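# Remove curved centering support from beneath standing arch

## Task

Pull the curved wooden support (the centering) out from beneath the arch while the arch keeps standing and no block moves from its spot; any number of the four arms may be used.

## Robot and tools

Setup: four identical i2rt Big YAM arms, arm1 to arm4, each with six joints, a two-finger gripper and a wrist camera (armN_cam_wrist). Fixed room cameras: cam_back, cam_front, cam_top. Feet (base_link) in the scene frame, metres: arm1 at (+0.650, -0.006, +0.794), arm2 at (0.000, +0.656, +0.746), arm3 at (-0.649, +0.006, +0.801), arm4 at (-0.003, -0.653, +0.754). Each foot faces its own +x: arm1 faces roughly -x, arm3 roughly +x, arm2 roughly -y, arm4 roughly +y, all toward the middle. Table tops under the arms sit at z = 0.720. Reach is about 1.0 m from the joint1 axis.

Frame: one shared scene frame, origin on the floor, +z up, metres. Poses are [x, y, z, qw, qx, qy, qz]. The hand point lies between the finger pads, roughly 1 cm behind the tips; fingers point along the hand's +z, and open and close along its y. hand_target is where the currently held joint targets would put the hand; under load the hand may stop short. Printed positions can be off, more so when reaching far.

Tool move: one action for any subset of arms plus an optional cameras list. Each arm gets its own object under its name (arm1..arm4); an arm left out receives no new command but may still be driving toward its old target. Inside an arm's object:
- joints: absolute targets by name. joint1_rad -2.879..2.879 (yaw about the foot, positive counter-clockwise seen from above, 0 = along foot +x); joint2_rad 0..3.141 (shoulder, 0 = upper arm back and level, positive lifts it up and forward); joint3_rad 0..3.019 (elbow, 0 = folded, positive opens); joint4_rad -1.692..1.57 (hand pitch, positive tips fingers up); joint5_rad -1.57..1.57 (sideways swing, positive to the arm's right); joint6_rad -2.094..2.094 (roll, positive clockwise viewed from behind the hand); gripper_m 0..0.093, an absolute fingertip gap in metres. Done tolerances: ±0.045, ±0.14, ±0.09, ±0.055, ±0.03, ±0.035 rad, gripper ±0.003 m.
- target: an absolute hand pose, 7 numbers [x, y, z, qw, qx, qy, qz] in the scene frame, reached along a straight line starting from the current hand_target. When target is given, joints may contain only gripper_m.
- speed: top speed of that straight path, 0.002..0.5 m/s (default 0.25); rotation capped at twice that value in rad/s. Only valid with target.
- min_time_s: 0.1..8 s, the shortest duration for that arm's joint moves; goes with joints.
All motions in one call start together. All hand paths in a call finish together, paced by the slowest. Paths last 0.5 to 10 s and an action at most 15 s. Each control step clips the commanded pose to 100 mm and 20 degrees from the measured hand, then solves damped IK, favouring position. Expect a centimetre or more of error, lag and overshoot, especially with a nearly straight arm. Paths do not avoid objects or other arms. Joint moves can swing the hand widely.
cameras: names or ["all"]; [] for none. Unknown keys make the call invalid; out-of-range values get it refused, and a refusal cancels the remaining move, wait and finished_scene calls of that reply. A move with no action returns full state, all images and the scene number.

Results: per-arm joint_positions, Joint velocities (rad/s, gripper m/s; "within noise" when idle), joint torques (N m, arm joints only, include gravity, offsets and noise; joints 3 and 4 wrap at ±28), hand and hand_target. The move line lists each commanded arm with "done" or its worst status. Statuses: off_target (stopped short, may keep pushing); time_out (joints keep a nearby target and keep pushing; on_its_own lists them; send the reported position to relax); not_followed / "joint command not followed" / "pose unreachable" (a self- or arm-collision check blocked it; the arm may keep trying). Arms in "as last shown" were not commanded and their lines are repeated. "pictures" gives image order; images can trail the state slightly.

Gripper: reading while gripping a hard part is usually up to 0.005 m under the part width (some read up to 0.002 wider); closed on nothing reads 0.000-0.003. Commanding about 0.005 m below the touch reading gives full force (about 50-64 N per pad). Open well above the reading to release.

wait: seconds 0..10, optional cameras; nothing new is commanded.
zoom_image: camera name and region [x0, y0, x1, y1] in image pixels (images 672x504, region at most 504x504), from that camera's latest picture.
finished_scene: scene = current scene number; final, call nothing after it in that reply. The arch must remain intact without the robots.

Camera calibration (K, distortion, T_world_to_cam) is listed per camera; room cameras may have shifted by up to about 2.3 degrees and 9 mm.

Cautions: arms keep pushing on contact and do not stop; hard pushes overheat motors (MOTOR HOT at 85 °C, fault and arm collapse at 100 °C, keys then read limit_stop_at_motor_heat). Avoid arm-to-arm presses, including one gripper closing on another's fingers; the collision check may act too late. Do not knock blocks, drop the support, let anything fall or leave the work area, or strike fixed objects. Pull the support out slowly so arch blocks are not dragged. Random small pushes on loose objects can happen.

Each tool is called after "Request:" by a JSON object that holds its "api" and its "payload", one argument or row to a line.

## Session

Request:
{"api": "move", "payload": {

}}

Scene clock: 0.00 s.
Joint torques (N m): no reading
Motor temperatures (°C): arm1=[36 33 35 30 29 30 31] | arm2=[36 32 32 32 33 28 28] | arm3=[30 38 35 31 29 30 34] | arm4=[33 32 32 35 32 27 33]
Heat: arm1: hottest joint1_rad 36 °C; arm2: hottest joint1_rad 36 °C; arm3: hottest joint2_rad 38 °C; arm4: hottest joint4_rad 35 °C.
Joint velocities: within noise
arm1.joint_positions: joint1_rad=-0.792 joint2_rad=+0.597 joint3_rad=+1.317 joint4_rad=-1.235 joint5_rad=+0.036 joint6_rad=+0.139 gripper_m=+0.09396
arm1.joint_status: not commanded
arm1.hand: x=+0.4866 y=+0.1760 z=+1.3259 quat_wxyz=(-0.185, +0.761, -0.404, -0.473) (m; scene frame)
arm1.hand_target: x=+0.4882 y=+0.1742 z=+1.3369 quat_wxyz=(-0.188, +0.755, -0.401, -0.483) (m; scene frame)
arm1.hand_status: not commanded
arm2.joint_positions: joint1_rad=+0.031 joint2_rad=+0.603 joint3_rad=+1.457 joint4_rad=-1.387 joint5_rad=-0.263 joint6_rad=+0.761 gripper_m=+0.09396
arm2.joint_status: not commanded
arm2.hand: x=+0.0421 y=+0.4486 z=+1.3126 quat_wxyz=(-0.497, -0.768, -0.393, +0.094) (m; scene frame)
arm2.hand_target: x=+0.0421 y=+0.4516 z=+1.3209 quat_wxyz=(-0.505, -0.763, -0.391, +0.098) (m; scene frame)
arm2.hand_status: not commanded
arm3.joint_positions: joint1_rad=+0.554 joint2_rad=+0.643 joint3_rad=+1.438 joint4_rad=-1.241 joint5_rad=+0.294 joint6_rad=+0.554 gripper_m=+0.09396
arm3.joint_status: not commanded
arm3.hand: x=-0.4138 y=+0.1037 z=+1.3791 quat_wxyz=(-0.507, -0.061, -0.841, -0.178) (m; scene frame)
arm3.hand_target: x=-0.4167 y=+0.1018 z=+1.3926 quat_wxyz=(-0.517, -0.063, -0.833, -0.186) (m; scene frame)
arm3.hand_status: not commanded
arm4.joint_positions: joint1_rad=-0.454 joint2_rad=+0.631 joint3_rad=+1.450 joint4_rad=-1.565 joint5_rad=-0.075 joint6_rad=-0.150 gripper_m=+0.09396
arm4.joint_status: not commanded
arm4.hand: x=+0.0668 y=-0.4724 z=+1.2759 quat_wxyz=(-0.346, +0.552, -0.728, -0.214) (m; scene frame)
arm4.hand_target: x=+0.0658 y=-0.4742 z=+1.2836 quat_wxyz=(-0.354, +0.550, -0.724, -0.218) (m; scene frame)
arm4.hand_status: not commanded
pictures: arm1_cam_wrist, arm2_cam_wrist, arm3_cam_wrist, arm4_cam_wrist, cam_back, cam_front, cam_top
camera_calibration:
arm1_cam_wrist: T_world_to_cam=[[0.797319, 0.596147, -0.0942867, -0.368986], [0.509163, -0.748247, -0.4253, 0.451023], [-0.324091, 0.291093, -0.900128, 1.42768], [0, 0, 0, 1]] pos_world=[0.527254, 0.141859, 1.44212]
arm2_cam_wrist: T_world_to_cam=[[-0.701394, 0.201794, -0.683612, 0.835716], [0.409312, 0.899214, -0.154522, -0.212758], [0.583532, -0.388191, -0.713301, 1.21205], [0, 0, 0, 1]] pos_world=[-0.0340186, 0.493179, 1.40298]
arm3_cam_wrist: T_world_to_cam=[[0.0879263, -0.924112, -0.371868, 0.64589], [-0.911985, 0.0754847, -0.403218, 0.172778], [0.400689, 0.374592, -0.83614, 1.40781], [0, 0, 0, 1]] pos_world=[-0.463312, 0.0564809, 1.48697]
arm4_cam_wrist: T_world_to_cam=[[0.951578, -0.295641, 0.084239, -0.312856], [-0.273853, -0.939752, -0.204623, -0.161551], [0.139659, 0.171646, -0.975209, 1.44366], [0, 0, 0, 1]] pos_world=[0.0518457, -0.492109, 1.40116]

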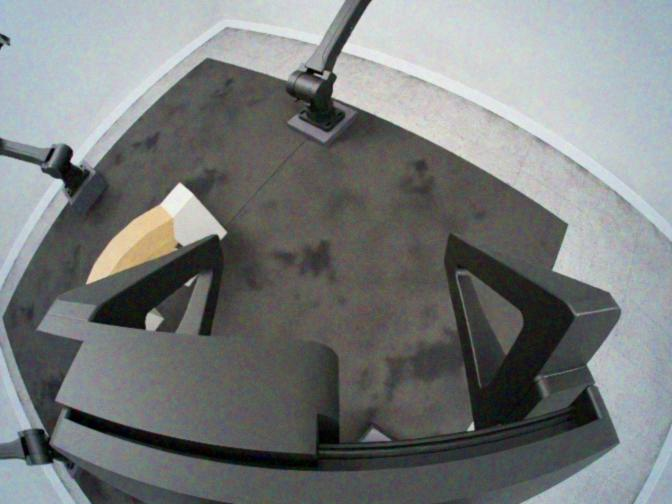

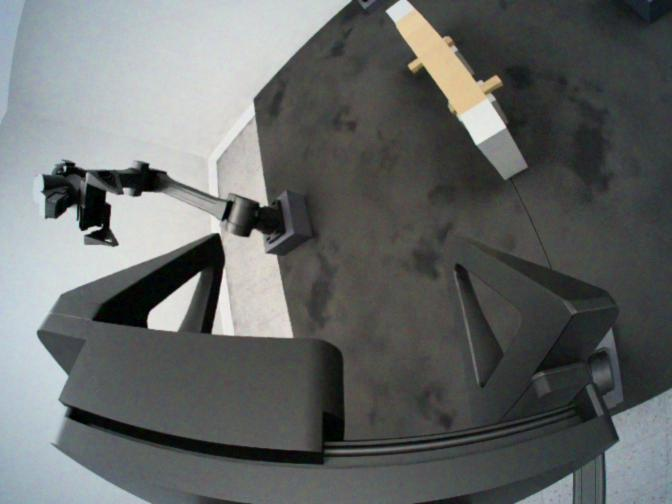

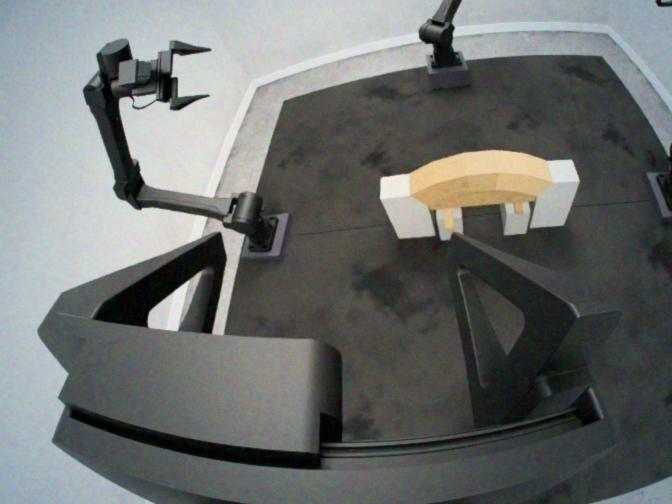

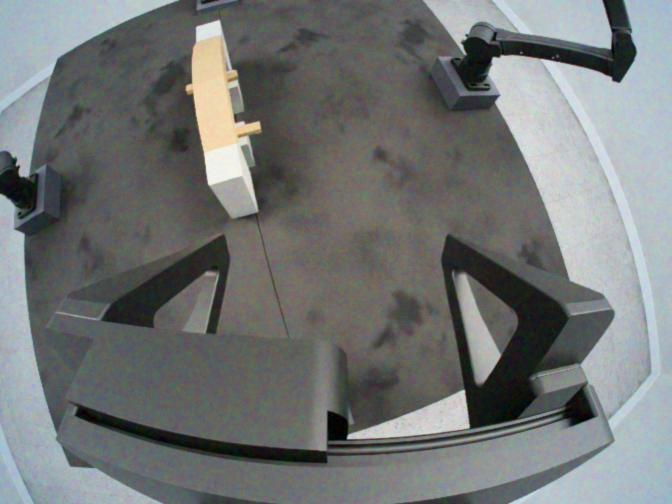

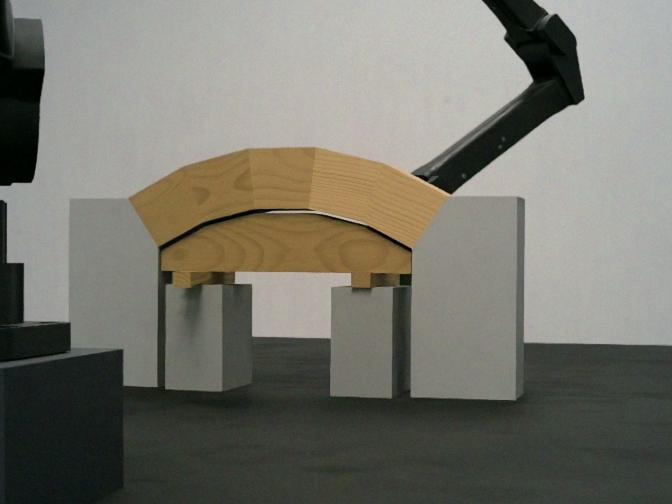

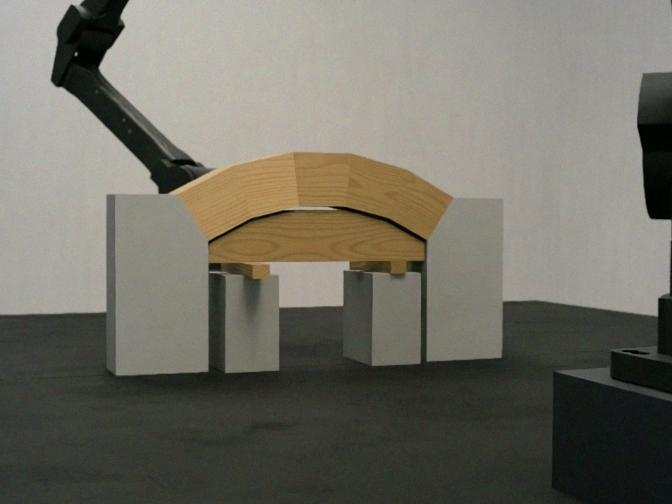

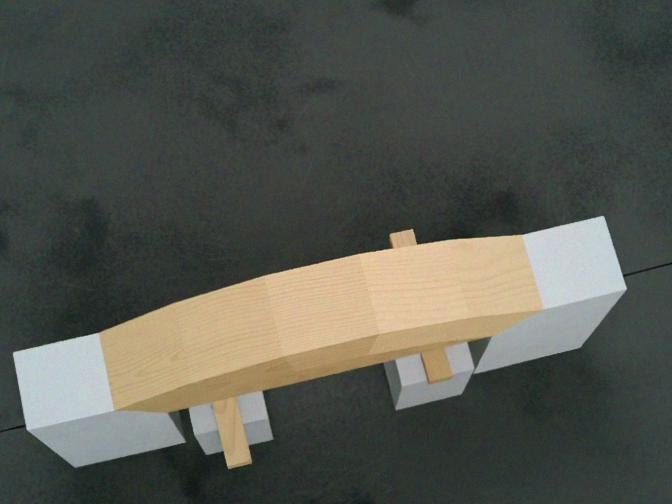

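Request:
{"api": "zoom_image", "payload": {
  "camera": "cam_back",
  "region": [155, 240, 260, 300]
}}

Request:
{"api": "zoom_image", "payload": {
  "camera": "cam_back",
  "region": [320, 240, 425, 300]
}}

Request:
{"api": "zoom_image", "payload": {
  "camera": "cam_front",
  "region": [200, 235, 300, 295]
}}

Request:
{"api": "zoom_image", "payload": {
  "camera": "cam_front",
  "region": [335, 235, 435, 295]
}}

Request:
{"api": "zoom_image", "payload": {
  "camera": "cam_top",
  "region": [180, 220, 480, 480]
}}

Request:
{"api": "zoom_image", "payload": {
  "camera": "arm2_cam_wrist",
  "region": [370, 0, 550, 190]
}}

Scaled by 4.800 from the camera's 672x504 image, which has a finer 960x720 frame.

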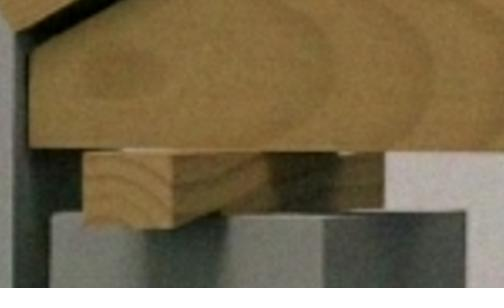

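Scaled by 4.800 from the camera's 672x504 image, which has a finer 960x720 frame.

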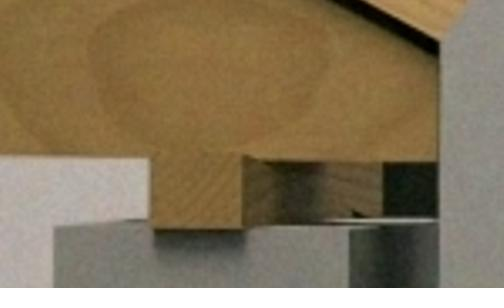

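Scaled by 5.040 from the camera's 672x504 image, which has a finer 960x720 frame.

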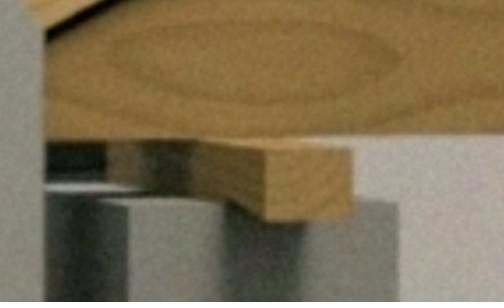

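Scaled by 5.040 from the camera's 672x504 image, which has a finer 960x720 frame.

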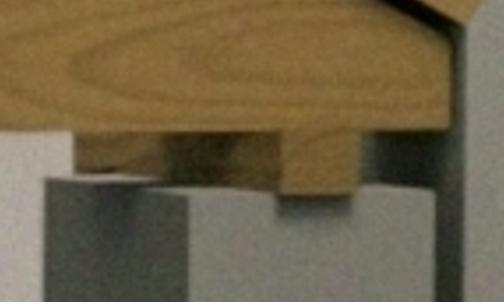

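Scaled by 1.680 from the camera's 672x504 image, which has a finer 960x720 frame.

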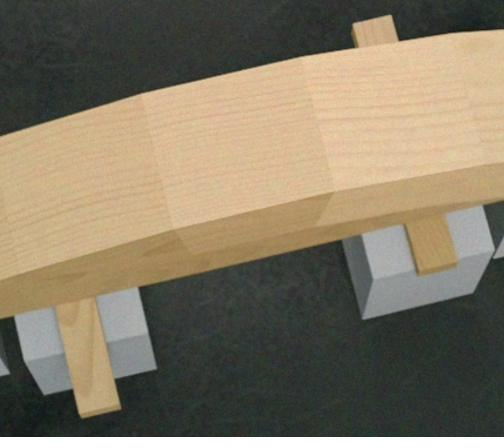

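Scaled by 2.653 from the camera's 672x504 image, which has a finer 960x720 frame.

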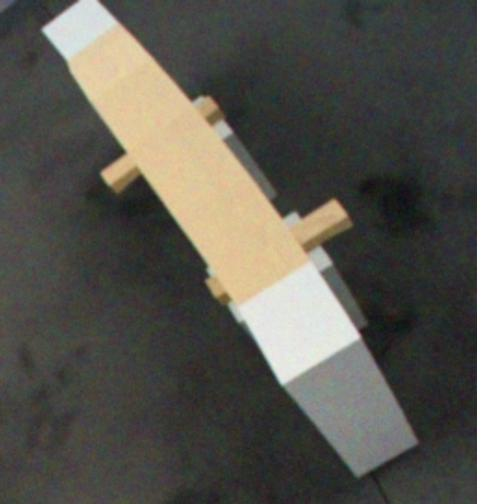

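Request:
{"api": "move", "payload": {
  "arm1": {"target":[0.14,-0.010,0.870,0.0040,-0.7071,0.0040,0.7071],"joints":{"gripper_m":0.085},"speed":0.3},
  "arm3": {"target":[-0.19,0.0,0.858,0.5028,0.5028,0.4972,0.4972],"speed":0.3}
}}

Request:
{"api": "move", "payload": {
  "arm1": {"target":[0.032,-0.006,0.870,0.0040,-0.7071,0.0040,0.7071],"speed":0.12},
  "cameras": ["arm1_cam_wrist","cam_top","arm3_cam_wrist","cam_back"]
}}

Scene clock: 7.97 s.
Joint torques (N m): arm1=[-0.09 -8.7 3.19 3.73 -0.12 -0.23] | arm2=[1.2 3.72 9.37 2.3 -0.03 -0.06] | arm3=[0.26 -8.41 2.5 2.26 0.27 0.09] | arm4=[-0.97 3.9 8.51 2.15 -0.02 0.02]
Motor temperatures (°C): arm1=[36 33 37 30 28 30 31] | arm2=[36 31 32 32 33 28 28] | arm3=[30 38 36 31 29 29 34] | arm4=[33 32 32 35 32 27 33]
Heat: arm1: hottest joint3_rad 37 °C; arm2: hottest joint1_rad 36 °C; arm3: hottest joint2_rad 38 °C; arm4: hottest joint4_rad 35 °C.
move: arm1 done; arm3 off_target
Joint velocities: within noise
arm1.joint_positions: joint1_rad=+0.037 joint2_rad=+1.933 joint3_rad=+0.458 joint4_rad=+1.450 joint5_rad=+0.031 joint6_rad=+0.021 gripper_m=+0.08510
arm1.joint_status: all done
arm1.hand: x=+0.1469 y=-0.0070 z=+0.8700 quat_wxyz=(-0.003, +0.715, -0.011, -0.699) (m; scene frame)
arm1.hand_target: x=+0.1403 y=-0.0100 z=+0.8700 quat_wxyz=(-0.004, +0.707, -0.004, -0.707) (m; scene frame)
arm1.hand_status: done (0.008 m and 1.5 deg from the pose sent, 0.602 m and 58.0 deg at the start)
arm2, arm4: as last shown
arm3.joint_positions: joint1_rad=-0.058 joint2_rad=+1.939 joint3_rad=+0.329 joint4_rad=+1.536 joint5_rad=-0.007 joint6_rad=+1.567 gripper_m=+0.09396
arm3.joint_status: not commanded
arm3.hand: x=-0.1949 y=-0.0022 z=+0.8566 quat_wxyz=(-0.485, -0.521, -0.519, -0.473) (m; scene frame)
arm3.hand_target: x=-0.1898 y=+0.0001 z=+0.8585 quat_wxyz=(-0.487, -0.518, -0.513, -0.482) (m; scene frame)
arm3.hand_status: off_target (0.006 m and 4.7 deg from the pose sent, 0.576 m and 75.2 deg at the start; a joint's target at an end of its range on 26 of 100 steps)
pictures: none

Scene clock: 9.57 s.
Joint torques (N m): arm1=[-1.2 -11.75 5.46 1.66 -0.12 -0.23] | arm2=[1.14 3.78 9.36 2.32 0 -0.06] | arm3=[0.26 -8.35 2.51 2.22 0.28 0.1] | arm4=[-0.91 4.42 8.54 2.04 -0.02 0.03]
Motor temperatures (°C): arm1=[36 33 37 30 28 30 31] | arm2=[36 31 32 32 33 28 28] | arm3=[30 38 36 31 29 29 34] | arm4=[33 32 32 35 32 27 33]
Heat: arm1: hottest joint3_rad 37 °C; arm2: hottest joint1_rad 36 °C; arm3: hottest joint2_rad 38 °C; arm4: hottest joint4_rad 35 °C.
move: arm1 off_target
Joint velocities: within noise
arm1.joint_positions: joint1_rad=+0.037 joint2_rad=+2.009 joint3_rad=+0.747 joint4_rad=+1.271 joint5_rad=+0.018 joint6_rad=+0.021 gripper_m=+0.08510
arm1.joint_status: not commanded
arm1.hand: x=+0.0426 y=-0.0106 z=+0.8794 quat_wxyz=(+0.002, +0.703, -0.006, -0.712) (m; scene frame)
arm1.hand_target: x=+0.0328 y=-0.0060 z=+0.8700 quat_wxyz=(-0.004, +0.707, -0.004, -0.707) (m; scene frame)
arm1.hand_status: off_target (0.015 m and 1.1 deg from the pose sent, 0.115 m and 1.5 deg at the start)
arm2, arm3, arm4: as last shown
arm3.joint_positions: joint1_rad=-0.058 joint2_rad=+1.939 joint3_rad=+0.329 joint4_rad=+1.536 joint5_rad=-0.007 joint6_rad=+1.568 gripper_m=+0.09396
arm3.hand: x=-0.1949 y=-0.0022 z=+0.8566 quat_wxyz=(-0.485, -0.521, -0.519, -0.474) (m; scene frame)
pictures: arm1_cam_wrist, arm3_cam_wrist, cam_back, cam_top
camera_calibration:
arm1_cam_wrist: T_world_to_cam=[[0.0194483, 0.999733, -0.0124952, 0.0196471], [0.570152, -0.021356, -0.821262, 0.70084], [-0.821309, 0.00884793, -0.570415, 0.664449], [0, 0, 0, 1]] pos_world=[0.145751, -0.0105537, 0.95483]
arm3_cam_wrist: T_world_to_cam=[[-0.0681903, -0.00373494, -0.997665, 0.84222], [-0.597598, 0.800902, 0.0378475, -0.145247], [0.798891, 0.598784, -0.0568458, 0.333417], [0, 0, 0, 1]] pos_world=[-0.295732, -0.0801702, 0.864705]

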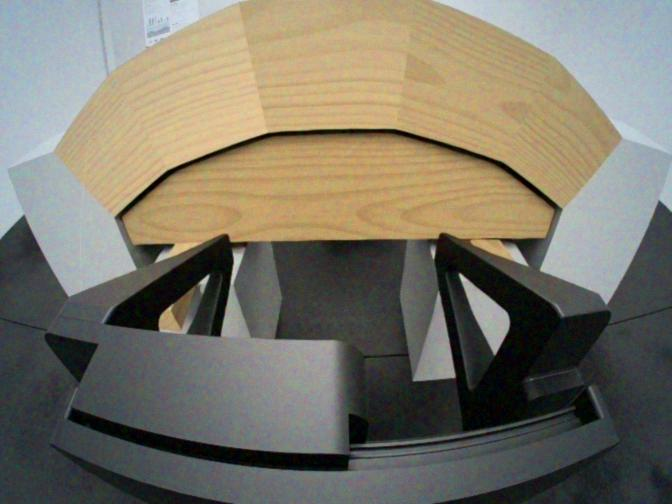

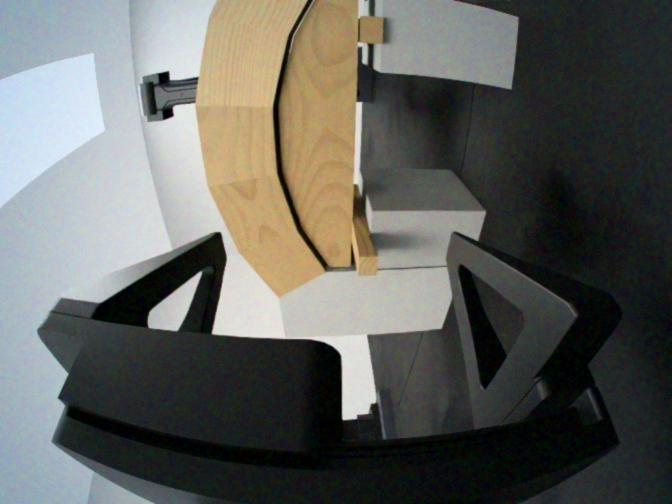

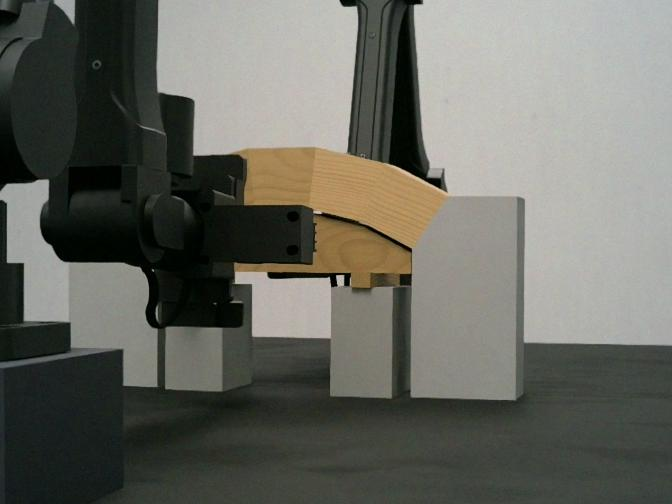

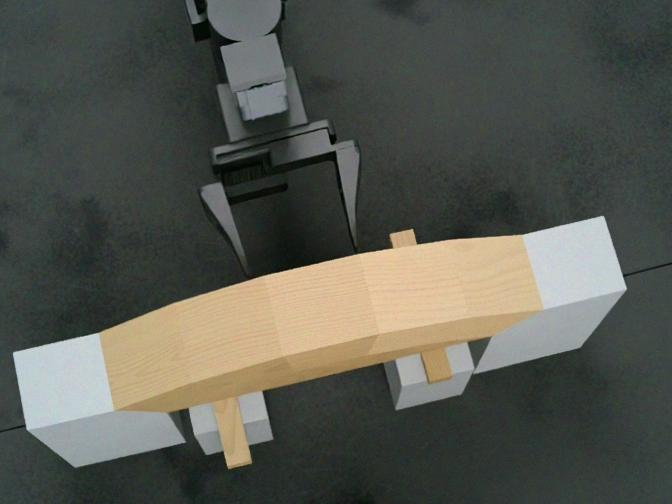

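Request:
{"api": "move", "payload": {
  "arm1": {"target":[0.018,-0.024,0.870,0.0040,-0.7071,0.0040,0.7071],"speed":0.08}
}}

Request:
{"api": "move", "payload": {
  "arm1": {"target":[-0.024,-0.022,0.869,0.0040,-0.7071,0.0040,0.7071],"speed":0.05},
  "cameras": ["arm1_cam_wrist","cam_top"]
}}

Scene clock: 11.03 s.
Joint torques (N m): arm1=[0.21 -12.28 5.65 1.63 0.12 -0.24] | arm2=[1.14 3.66 9.35 2.3 -0.02 -0.04] | arm3=[0.32 -8.29 2.5 2.24 0.28 0.09] | arm4=[-1.14 4.25 8.62 2.26 -0.02 0.03]
Motor temperatures (°C): arm1=[36 33 37 30 28 30 31] | arm2=[36 31 33 32 33 28 28] | arm3=[30 38 36 32 29 29 34] | arm4=[33 32 32 35 32 27 33]
Heat: arm1: hottest joint3_rad 37 °C; arm2: hottest joint1_rad 36 °C; arm3: hottest joint2_rad 38 °C; arm4: hottest joint4_rad 35 °C.
move: arm1 off_target
Joint velocities: within noise
arm1.joint_positions: joint1_rad=+0.058 joint2_rad=+2.022 joint3_rad=+0.788 joint4_rad=+1.243 joint5_rad=+0.051 joint6_rad=+0.021 gripper_m=+0.08510
arm1.joint_status: not commanded
arm1.hand: x=+0.0287 y=-0.0177 z=+0.8797 quat_wxyz=(-0.002, +0.702, -0.011, -0.712) (m; scene frame)
arm1.hand_target: x=+0.0188 y=-0.0240 z=+0.8701 quat_wxyz=(-0.004, +0.707, -0.004, -0.707) (m; scene frame)
arm1.hand_status: off_target (0.016 m and 1.1 deg from the pose sent, 0.029 m and 1.1 deg at the start)
arm2, arm3, arm4: as last shown
pictures: none

Scene clock: 12.47 s.
Joint torques (N m): arm1=[-0.32 -13.74 6.75 1.73 -0.11 -0.23] | arm2=[1.14 3.72 9.31 2.25 -0.01 -0.05] | arm3=[0.26 -8.35 2.54 2.22 0.29 0.09] | arm4=[-1.26 4.01 8.65 2.09 0.01 0.03]
Motor temperatures (°C): arm1=[36 34 37 30 28 30 31] | arm2=[36 31 33 32 33 28 28] | arm3=[30 38 36 32 29 29 34] | arm4=[33 32 32 35 32 27 33]
Heat: arm1: hottest joint3_rad 37 °C; arm2: hottest joint1_rad 36 °C; arm3: hottest joint2_rad 38 °C; arm4: hottest joint4_rad 35 °C.
move: arm1 off_target
Joint velocities: within noise
arm1.joint_positions: joint1_rad=+0.058 joint2_rad=+2.068 joint3_rad=+0.905 joint4_rad=+1.169 joint5_rad=+0.049 joint6_rad=+0.021 gripper_m=+0.08509
arm1.joint_status: not commanded
arm1.hand: x=-0.0109 y=-0.0192 z=+0.8787 quat_wxyz=(-0.002, +0.703, -0.010, -0.711) (m; scene frame)
arm1.hand_target: x=-0.0230 y=-0.0220 z=+0.8693 quat_wxyz=(-0.004, +0.707, -0.004, -0.707) (m; scene frame)
arm1.hand_status: off_target (0.017 m and 1.0 deg from the pose sent, 0.054 m and 1.1 deg at the start)
arm2, arm3, arm4: as last shown
pictures: arm1_cam_wrist, cam_top
camera_calibration:
arm1_cam_wrist: T_world_to_cam=[[0.0305643, 0.999458, -0.0122434, 0.0291414], [0.571686, -0.0275279, -0.820011, 0.729411], [-0.819903, 0.0180636, -0.572217, 0.62206], [0, 0, 0, 1]] pos_world=[0.0921437, -0.0202832, 0.954435]

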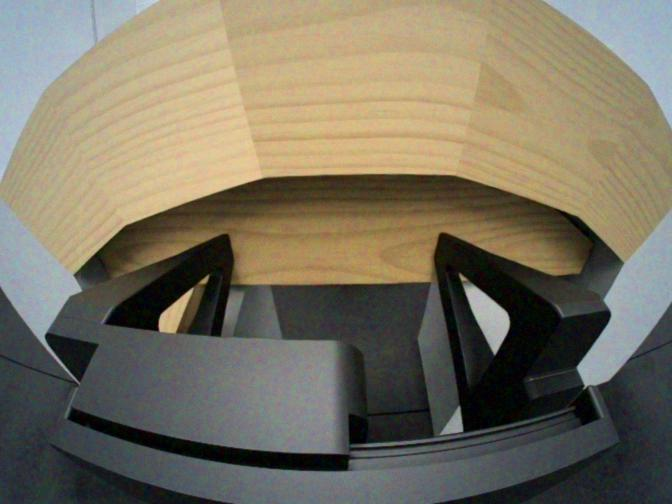

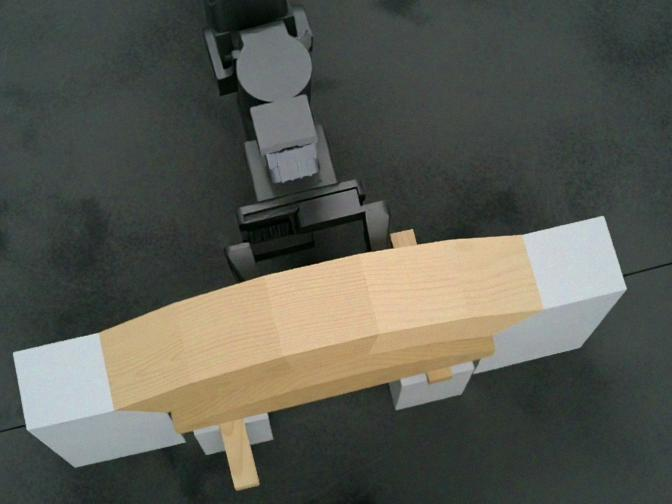

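Request:
{"api": "move", "payload": {
  "arm1": {"target":[-0.046,-0.020,0.869,0.0040,-0.7071,0.0040,0.7071],"speed":0.05},
  "arm3": {"target":[-0.145,-0.006,0.852,0.5028,0.5028,0.4972,0.4972],"speed":0.12},
  "cameras": ["arm1_cam_wrist","arm3_cam_wrist","cam_top","cam_back"]
}}

Scene clock: 14.00 s.
Joint torques (N m): arm1=[-0.73 -14.27 7.09 1.81 -0.15 -0.24] | arm2=[1.08 3.78 9.35 2.32 -0.02 -0.06] | arm3=[-0.97 -9.93 3.12 2.24 -0.03 0.09] | arm4=[-0.85 3.9 8.77 1.87 -0.01 0.05]
Motor temperatures (°C): arm1=[36 34 37 30 28 30 31] | arm2=[36 31 33 32 33 28 28] | arm3=[30 38 36 32 29 29 34] | arm4=[33 32 32 35 32 27 33]
Heat: arm1: hottest joint3_rad 37 °C; arm2: hottest joint1_rad 36 °C; arm3: hottest joint2_rad 38 °C; arm4: hottest joint4_rad 35 °C.
move: arm1 off_target; arm3 off_target
Joint velocities: within noise
arm1.joint_positions: joint1_rad=+0.058 joint2_rad=+2.095 joint3_rad=+0.972 joint4_rad=+1.127 joint5_rad=+0.045 joint6_rad=+0.021 gripper_m=+0.08509
arm1.joint_status: not commanded
arm1.hand: x=-0.0326 y=-0.0206 z=+0.8777 quat_wxyz=(+0.000, +0.704, -0.009, -0.710) (m; scene frame)
arm1.hand_target: x=-0.0449 y=-0.0199 z=+0.8691 quat_wxyz=(-0.004, +0.707, -0.004, -0.707) (m; scene frame)
arm1.hand_status: off_target (0.016 m and 0.8 deg from the pose sent, 0.036 m and 1.0 deg at the start)
arm2, arm4: as last shown
arm3.joint_positions: joint1_rad=-0.058 joint2_rad=+2.020 joint3_rad=+0.458 joint4_rad=+1.536 joint5_rad=-0.015 joint6_rad=+1.568 gripper_m=+0.09396
arm3.joint_status: not commanded
arm3.hand: x=-0.1502 y=-0.0017 z=+0.8508 quat_wxyz=(-0.495, -0.507, -0.509, -0.488) (m; scene frame)
arm3.hand_target: x=-0.1451 y=-0.0059 z=+0.8522 quat_wxyz=(-0.500, -0.506, -0.501, -0.494) (m; scene frame)
arm3.hand_status: off_target (0.007 m and 2.1 deg from the pose sent, 0.050 m and 4.7 deg at the start; a joint's target at an end of its range on 32 of 32 steps)
pictures: arm1_cam_wrist, arm3_cam_wrist, cam_back, cam_top
camera_calibration:
arm1_cam_wrist: T_world_to_cam=[[0.0263846, 0.999579, -0.0120684, 0.0309214], [0.574333, -0.025039, -0.818239, 0.739489], [-0.818197, 0.0146577, -0.574752, 0.605812], [0, 0, 0, 1]] pos_world=[0.0701445, -0.0212721, 0.953644]
arm3_cam_wrist: T_world_to_cam=[[-0.0201923, -0.00462791, -0.999785, 0.848351], [-0.605354, 0.795911, 0.00854194, -0.0948992], [0.7957, 0.605396, -0.0188728, 0.264347], [0, 0, 0, 1]] pos_world=[-0.250658, -0.0805774, 0.853968]

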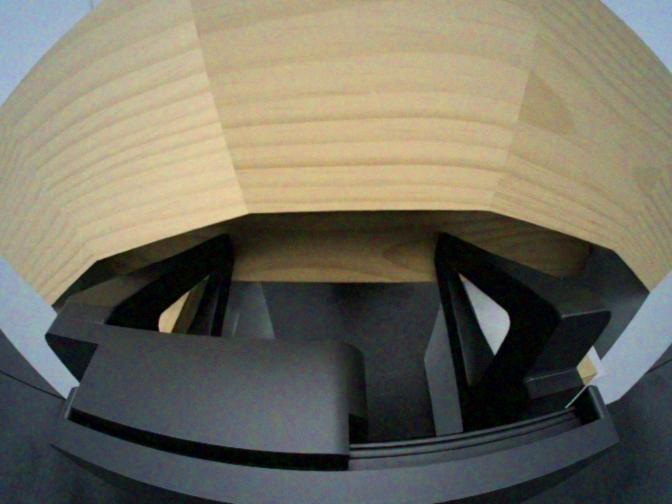

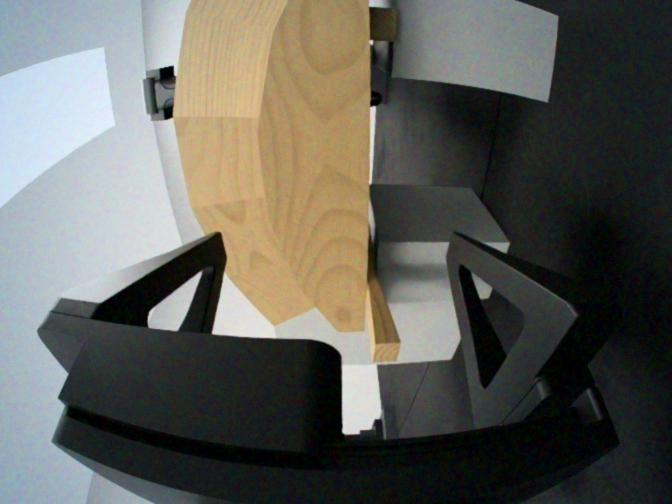

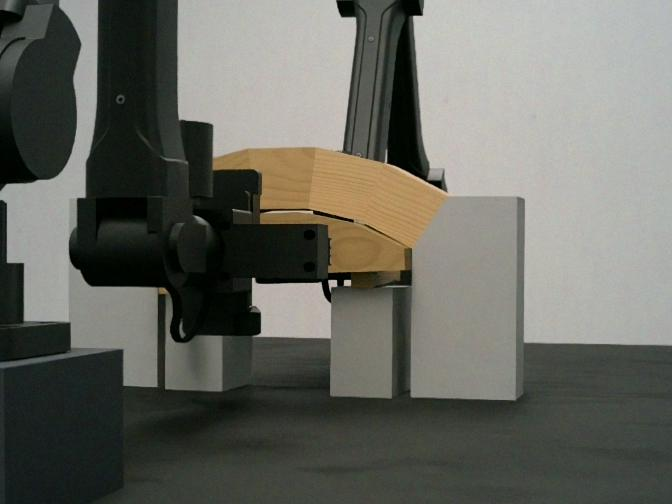

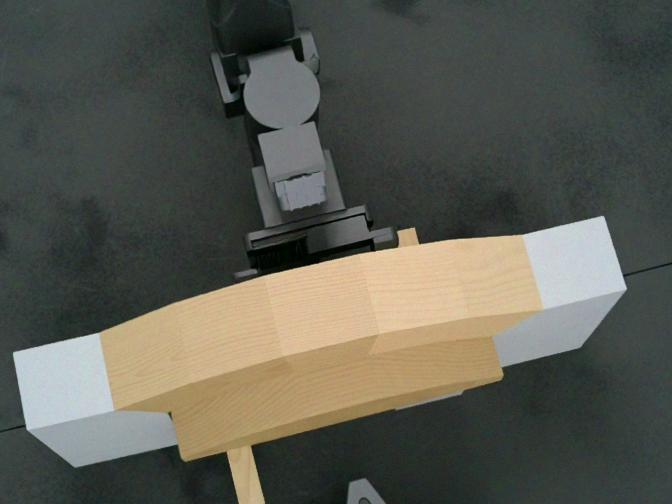

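Request:
{"api": "move", "payload": {
  "arm3": {"target":[-0.056,-0.010,0.857,0.5028,0.5028,0.4972,0.4972],"speed":0.1,"joints":{"gripper_m":0.088}},
  "cameras": ["arm3_cam_wrist","cam_top","cam_back"]
}}

Scene clock: 16.00 s.
Joint torques (N m): arm1=[-0.62 -14.27 7.09 1.59 -0.15 -0.24] | arm2=[1.26 3.84 9.4 2.3 -0.01 -0.05] | arm3=[-1.08 -12.16 6.02 1.01 -0.02 0.09] | arm4=[-1.03 3.96 8.75 2.19 0 0.02]
Motor temperatures (°C): arm1=[36 34 37 30 28 30 31] | arm2=[36 31 33 32 33 28 28] | arm3=[30 38 36 32 29 29 34] | arm4=[33 32 33 35 32 27 33]
Heat: arm1: hottest joint3_rad 37 °C; arm2: hottest joint1_rad 36 °C; arm3: hottest joint2_rad 38 °C; arm4: hottest joint4_rad 35 °C.
move: arm3 off_target
Joint velocities: within noise
arm1, arm2, arm4: as last shown
arm1.hand: x=-0.0327 y=-0.0206 z=+0.8778 quat_wxyz=(+0.000, +0.704, -0.009, -0.710) (m; scene frame)
arm1.hand_target: x=-0.0451 y=-0.0199 z=+0.8693 quat_wxyz=(-0.004, +0.707, -0.004, -0.707) (m; scene frame)
arm3.joint_positions: joint1_rad=-0.061 joint2_rad=+2.048 joint3_rad=+0.687 joint4_rad=+1.367 joint5_rad=-0.018 joint6_rad=+1.568 gripper_m=+0.08809
arm3.joint_status: all done
arm3.hand: x=-0.0650 y=-0.0041 z=+0.8602 quat_wxyz=(-0.503, -0.499, -0.502, -0.496) (m; scene frame)
arm3.hand_target: x=-0.0564 y=-0.0099 z=+0.8571 quat_wxyz=(-0.503, -0.503, -0.497, -0.497) (m; scene frame)
arm3.hand_status: off_target (0.011 m and 0.7 deg from the pose sent, 0.095 m and 2.0 deg at the start)
pictures: arm3_cam_wrist, cam_back, cam_top
camera_calibration:
arm3_cam_wrist: T_world_to_cam=[[0.0130191, -0.00484862, -0.999903, 0.861812], [-0.606364, 0.7951, -0.0117506, -0.0241416], [0.795081, 0.606458, 0.00741144, 0.175531], [0, 0, 0, 1]] pos_world=[-0.16542, -0.0830786, 0.860144]

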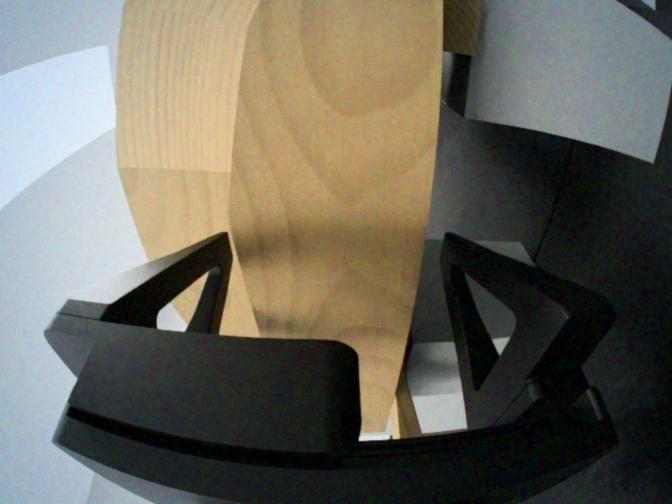

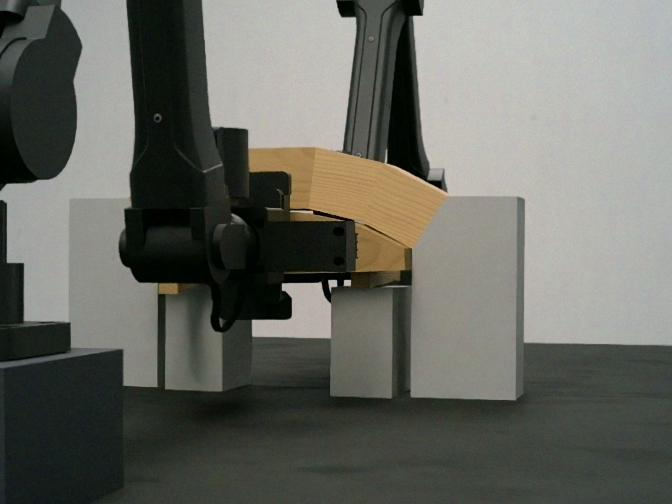

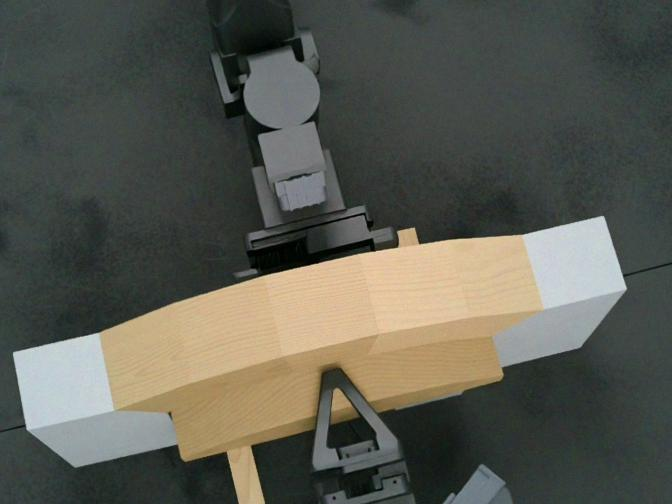

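Request:
{"api": "move", "payload": {
  "arm3": {"target":[-0.0564,-0.0099,0.8640,0.5028,0.5028,0.4972,0.4972],"speed":0.05,"joints":{"gripper_m":0.068}},
  "cameras": ["arm3_cam_wrist"]
}}

Request:
{"api": "move", "payload": {
  "arm3": {"joints":{"gripper_m":0.060}}
}}

Request:
{"api": "move", "payload": {
  "arm3": {"joints":{"gripper_m":0.052}},
  "cameras": ["arm3_cam_wrist","cam_back","cam_top"]
}}

Scene clock: 18.30 s.
Joint torques (N m): arm1=[-0.62 -14.21 7.08 1.63 -0.15 -0.23] | arm2=[1.03 3.72 9.29 2.25 -0.02 -0.06] | arm3=[-0.97 -14.27 5.56 0.84 -0.02 0.09] | arm4=[-1.2 4.19 8.5 2.1 -0.02 0.04]
Motor temperatures (°C): arm1=[36 34 37 30 28 30 31] | arm2=[36 31 33 32 33 28 28] | arm3=[30 38 36 32 29 29 34] | arm4=[33 32 33 35 32 27 33]
Heat: arm1: hottest joint3_rad 37 °C; arm2: hottest joint1_rad 36 °C; arm3: hottest joint2_rad 38 °C; arm4: hottest joint4_rad 35 °C.
move: arm3 off_target
Joint velocities: within noise
arm1, arm2, arm4: as last shown
arm3.joint_positions: joint1_rad=-0.061 joint2_rad=+2.048 joint3_rad=+0.687 joint4_rad=+1.354 joint5_rad=-0.018 joint6_rad=+1.568 gripper_m=+0.06810
arm3.joint_status: all done
arm3.hand: x=-0.0650 y=-0.0041 z=+0.8570 quat_wxyz=(-0.500, -0.502, -0.505, -0.493) (m; scene frame)
arm3.hand_target: x=-0.0567 y=-0.0098 z=+0.8641 quat_wxyz=(-0.503, -0.503, -0.497, -0.497) (m; scene frame)
arm3.hand_status: off_target (0.012 m and 1.0 deg from the pose sent, 0.011 m and 0.7 deg at the start)
pictures: arm3_cam_wrist
camera_calibration:
arm3_cam_wrist: T_world_to_cam=[[0.0000297288, -0.00411358, -0.999992, 0.857907], [-0.606454, 0.795112, -0.00328882, -0.031449], [0.795119, 0.606449, -0.00247106, 0.184042], [0, 0, 0, 1]] pos_world=[-0.165433, -0.0830778, 0.858251]

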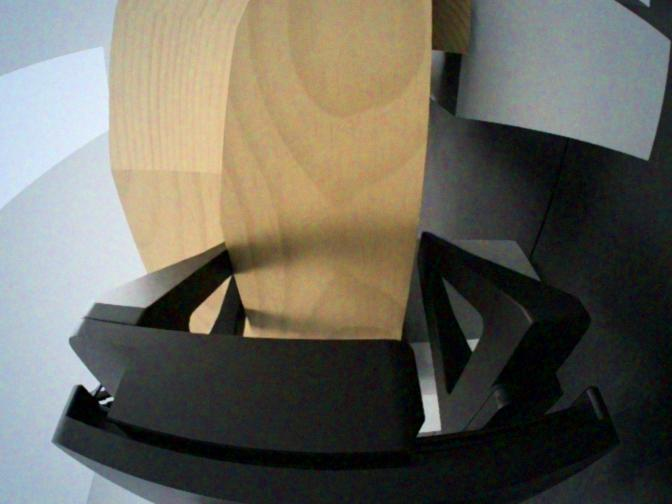

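Scene clock: 18.80 s.
Joint torques (N m): arm1=[-0.62 -14.21 7.08 1.65 -0.15 -0.22] | arm2=[1.08 3.55 9.35 2.3 -0.03 -0.05] | arm3=[-1.08 -13.86 5.56 0.83 -0.02 0.09] | arm4=[-0.85 4.48 8.58 2.06 0.01 0.04]
Motor temperatures (°C): arm1=[36 34 37 30 28 30 31] | arm2=[36 31 33 32 33 28 28] | arm3=[30 38 36 32 29 29 34] | arm4=[33 32 33 35 32 27 33]
Heat: arm1: hottest joint3_rad 37 °C; arm2: hottest joint1_rad 36 °C; arm3: hottest joint2_rad 38 °C; arm4: hottest joint4_rad 35 °C.
move: arm3 done
Joint velocities: within noise
arm1: as last shown
arm1.joint_positions: joint1_rad=+0.058 joint2_rad=+2.095 joint3_rad=+0.972 joint4_rad=+1.127 joint5_rad=+0.045 joint6_rad=+0.020 gripper_m=+0.08509
arm1.hand: x=-0.0327 y=-0.0207 z=+0.8778 quat_wxyz=(+0.000, +0.704, -0.008, -0.710) (m; scene frame)
arm2.joint_positions: joint1_rad=+0.031 joint2_rad=+0.603 joint3_rad=+1.457 joint4_rad=-1.387 joint5_rad=-0.263 joint6_rad=+0.761 gripper_m=+0.09396
arm2.joint_status: not commanded
arm2.hand: x=+0.0421 y=+0.4486 z=+1.3126 quat_wxyz=(-0.497, -0.768, -0.393, +0.094) (m; scene frame)
arm2.hand_target: x=+0.0421 y=+0.4516 z=+1.3209 quat_wxyz=(-0.505, -0.763, -0.391, +0.098) (m; scene frame)
arm2.hand_status: not commanded
arm3.joint_positions: joint1_rad=-0.061 joint2_rad=+2.043 joint3_rad=+0.688 joint4_rad=+1.354 joint5_rad=-0.018 joint6_rad=+1.568 gripper_m=+0.06016
arm3.joint_status: all done
arm3.hand: x=-0.0645 y=-0.0041 z=+0.8599 quat_wxyz=(-0.501, -0.501, -0.503, -0.495) (m; scene frame)
arm3.hand_target: x=-0.0568 y=-0.0098 z=+0.8641 quat_wxyz=(-0.503, -0.503, -0.497, -0.497) (m; scene frame)
arm3.hand_status: not commanded
arm4.joint_positions: joint1_rad=-0.454 joint2_rad=+0.631 joint3_rad=+1.450 joint4_rad=-1.565 joint5_rad=-0.075 joint6_rad=-0.150 gripper_m=+0.09396
arm4.joint_status: not commanded
arm4.hand: x=+0.0668 y=-0.4724 z=+1.2759 quat_wxyz=(-0.346, +0.552, -0.728, -0.214) (m; scene frame)
arm4.hand_target: x=+0.0658 y=-0.4742 z=+1.2836 quat_wxyz=(-0.354, +0.550, -0.724, -0.218) (m; scene frame)
arm4.hand_status: not commanded
pictures: none

Scene clock: 19.23 s.
Joint torques (N m): arm1=[-0.62 -14.33 7.06 1.65 -0.13 -0.23] | arm2=[1.2 3.78 9.32 2.29 -0.02 -0.06] | arm3=[-1.08 -13.68 5.57 0.8 -0.02 0.12] | arm4=[-1.26 3.84 8.58 2.1 -0.04 0.04]
Motor temperatures (°C): arm1=[36 34 37 30 28 30 31] | arm2=[36 31 33 32 33 28 28] | arm3=[30 38 36 32 29 29 34] | arm4=[33 32 33 35 32 27 33]
Heat: arm1: hottest joint3_rad 37 °C; arm2: hottest joint1_rad 36 °C; arm3: hottest joint2_rad 38 °C; arm4: hottest joint4_rad 35 °C.
move: arm3 off_target
Joint velocities: within noise
arm1, arm2, arm4: as last shown
arm3.joint_positions: joint1_rad=-0.061 joint2_rad=+2.042 joint3_rad=+0.688 joint4_rad=+1.354 joint5_rad=-0.018 joint6_rad=+1.564 gripper_m=+0.05742
arm3.joint_status: gripper_m off_target (ended at +0.05744, target +0.05200)
arm3.hand: x=-0.0644 y=-0.0041 z=+0.8608 quat_wxyz=(-0.503, -0.499, -0.504, -0.494) (m; scene frame)
arm3.hand_target: x=-0.0568 y=-0.0098 z=+0.8642 quat_wxyz=(-0.503, -0.503, -0.497, -0.497) (m; scene frame)
arm3.hand_status: not commanded
pictures: arm3_cam_wrist, cam_back, cam_top
camera_calibration:
arm3_cam_wrist: T_world_to_cam=[[0.00691222, -0.00851848, -0.99994, 0.862039], [-0.60643, 0.795061, -0.0109652, -0.0244517], [0.795107, 0.606469, 0.000329775, 0.181157], [0, 0, 0, 1]] pos_world=[-0.164826, -0.0830824, 0.86166]

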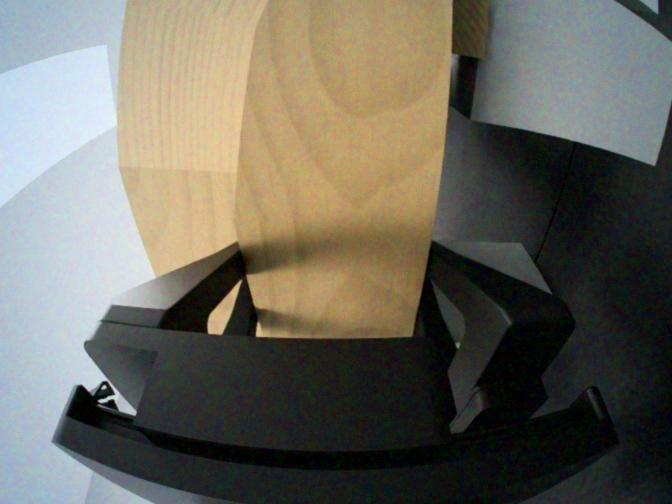

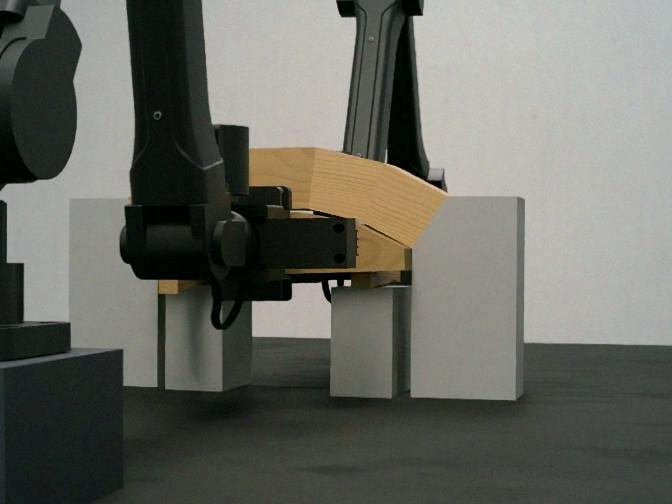

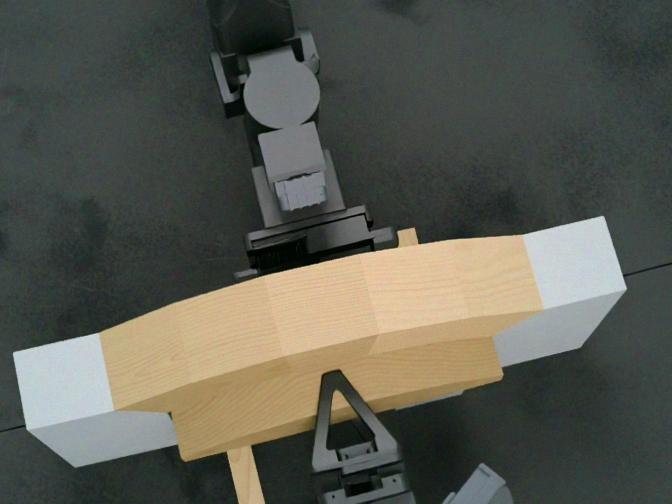

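Request:
{"api": "move", "payload": {
  "arm3": {"target":[-0.0950,-0.0075,0.8570,0.5028,0.5028,0.4972,0.4972],"speed":0.05},
  "cameras": ["arm3_cam_wrist","cam_back","cam_top"]
}}

Scene clock: 20.73 s.
Joint torques (N m): arm1=[-0.67 -14.33 6.76 1.62 -0.11 -0.22] | arm2=[1.14 3.72 9.33 2.28 -0.02 -0.06] | arm3=[-0.79 -12.86 1.73 1.73 0.21 0.22] | arm4=[-1.14 4.42 8.59 2.06 0.01 0.03]
Motor temperatures (°C): arm1=[36 34 37 30 28 30 31] | arm2=[36 31 33 32 33 28 28] | arm3=[30 38 36 32 29 29 34] | arm4=[33 32 33 35 32 27 33]
Heat: arm1: hottest joint3_rad 37 °C; arm2: hottest joint1_rad 36 °C; arm3: hottest joint2_rad 38 °C; arm4: hottest joint4_rad 35 °C.
move: arm3 done
Joint velocities: within noise
arm1.joint_positions: joint1_rad=+0.058 joint2_rad=+2.096 joint3_rad=+0.977 joint4_rad=+1.127 joint5_rad=+0.044 joint6_rad=+0.020 gripper_m=+0.08509
arm1.joint_status: not commanded
arm1.hand: x=-0.0342 y=-0.0209 z=+0.8790 quat_wxyz=(+0.000, +0.703, -0.008, -0.711) (m; scene frame)
arm1.hand_target: x=-0.0450 y=-0.0200 z=+0.8693 quat_wxyz=(-0.004, +0.707, -0.004, -0.707) (m; scene frame)
arm1.hand_status: not commanded
arm2, arm4: as last shown
arm3.joint_positions: joint1_rad=-0.061 joint2_rad=+2.042 joint3_rad=+0.622 joint4_rad=+1.433 joint5_rad=-0.020 joint6_rad=+1.557 gripper_m=+0.05742
arm3.joint_status: not commanded
arm3.hand: x=-0.0892 y=-0.0033 z=+0.8595 quat_wxyz=(-0.507, -0.494, -0.503, -0.495) (m; scene frame)
arm3.hand_target: x=-0.0949 y=-0.0074 z=+0.8571 quat_wxyz=(-0.503, -0.503, -0.497, -0.497) (m; scene frame)
arm3.hand_status: done (0.008 m and 1.3 deg from the pose sent, 0.031 m and 0.9 deg at the start)
pictures: arm3_cam_wrist, cam_back, cam_top
camera_calibration:
arm3_cam_wrist: T_world_to_cam=[[0.0194173, -0.0163733, -0.999677, 0.861726], [-0.607546, 0.793897, -0.0248036, -0.028322], [0.794047, 0.607832, 0.00546776, 0.195919], [0, 0, 0, 1]] pos_world=[-0.189508, -0.0824918, 0.859674]

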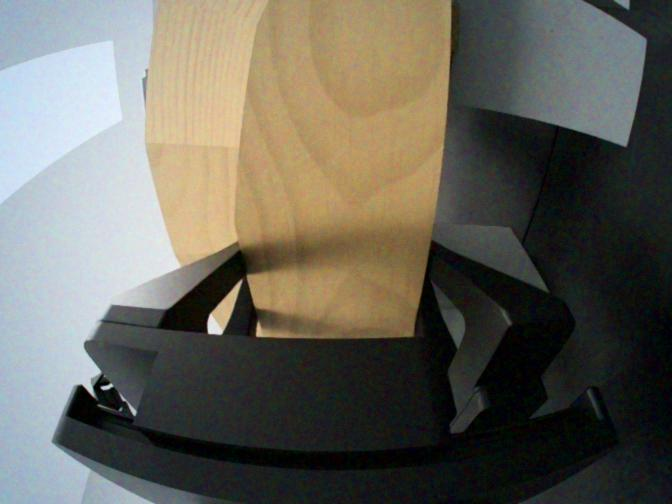

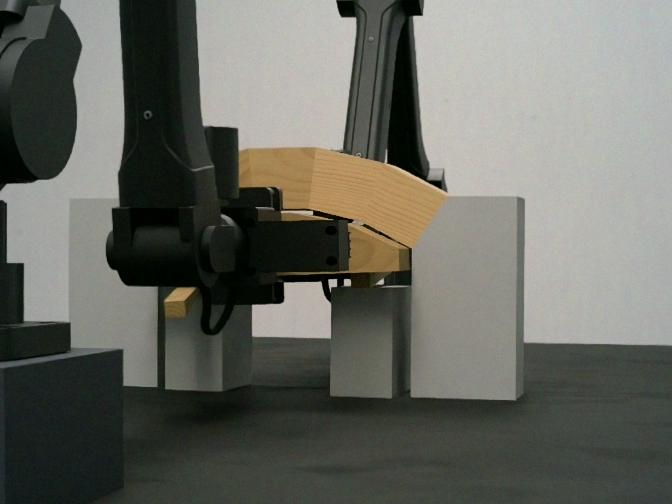

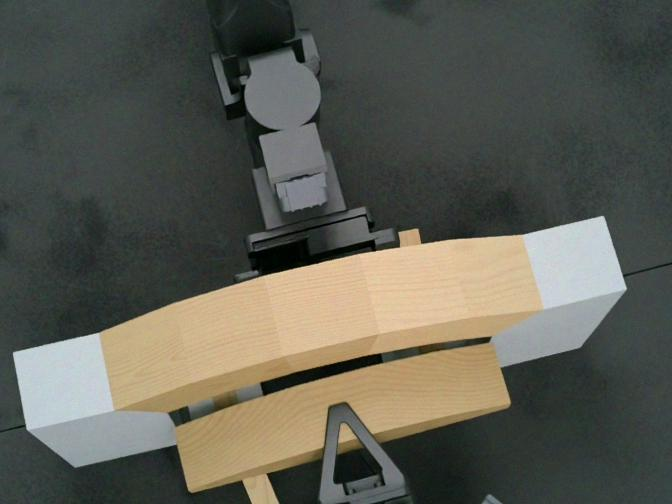

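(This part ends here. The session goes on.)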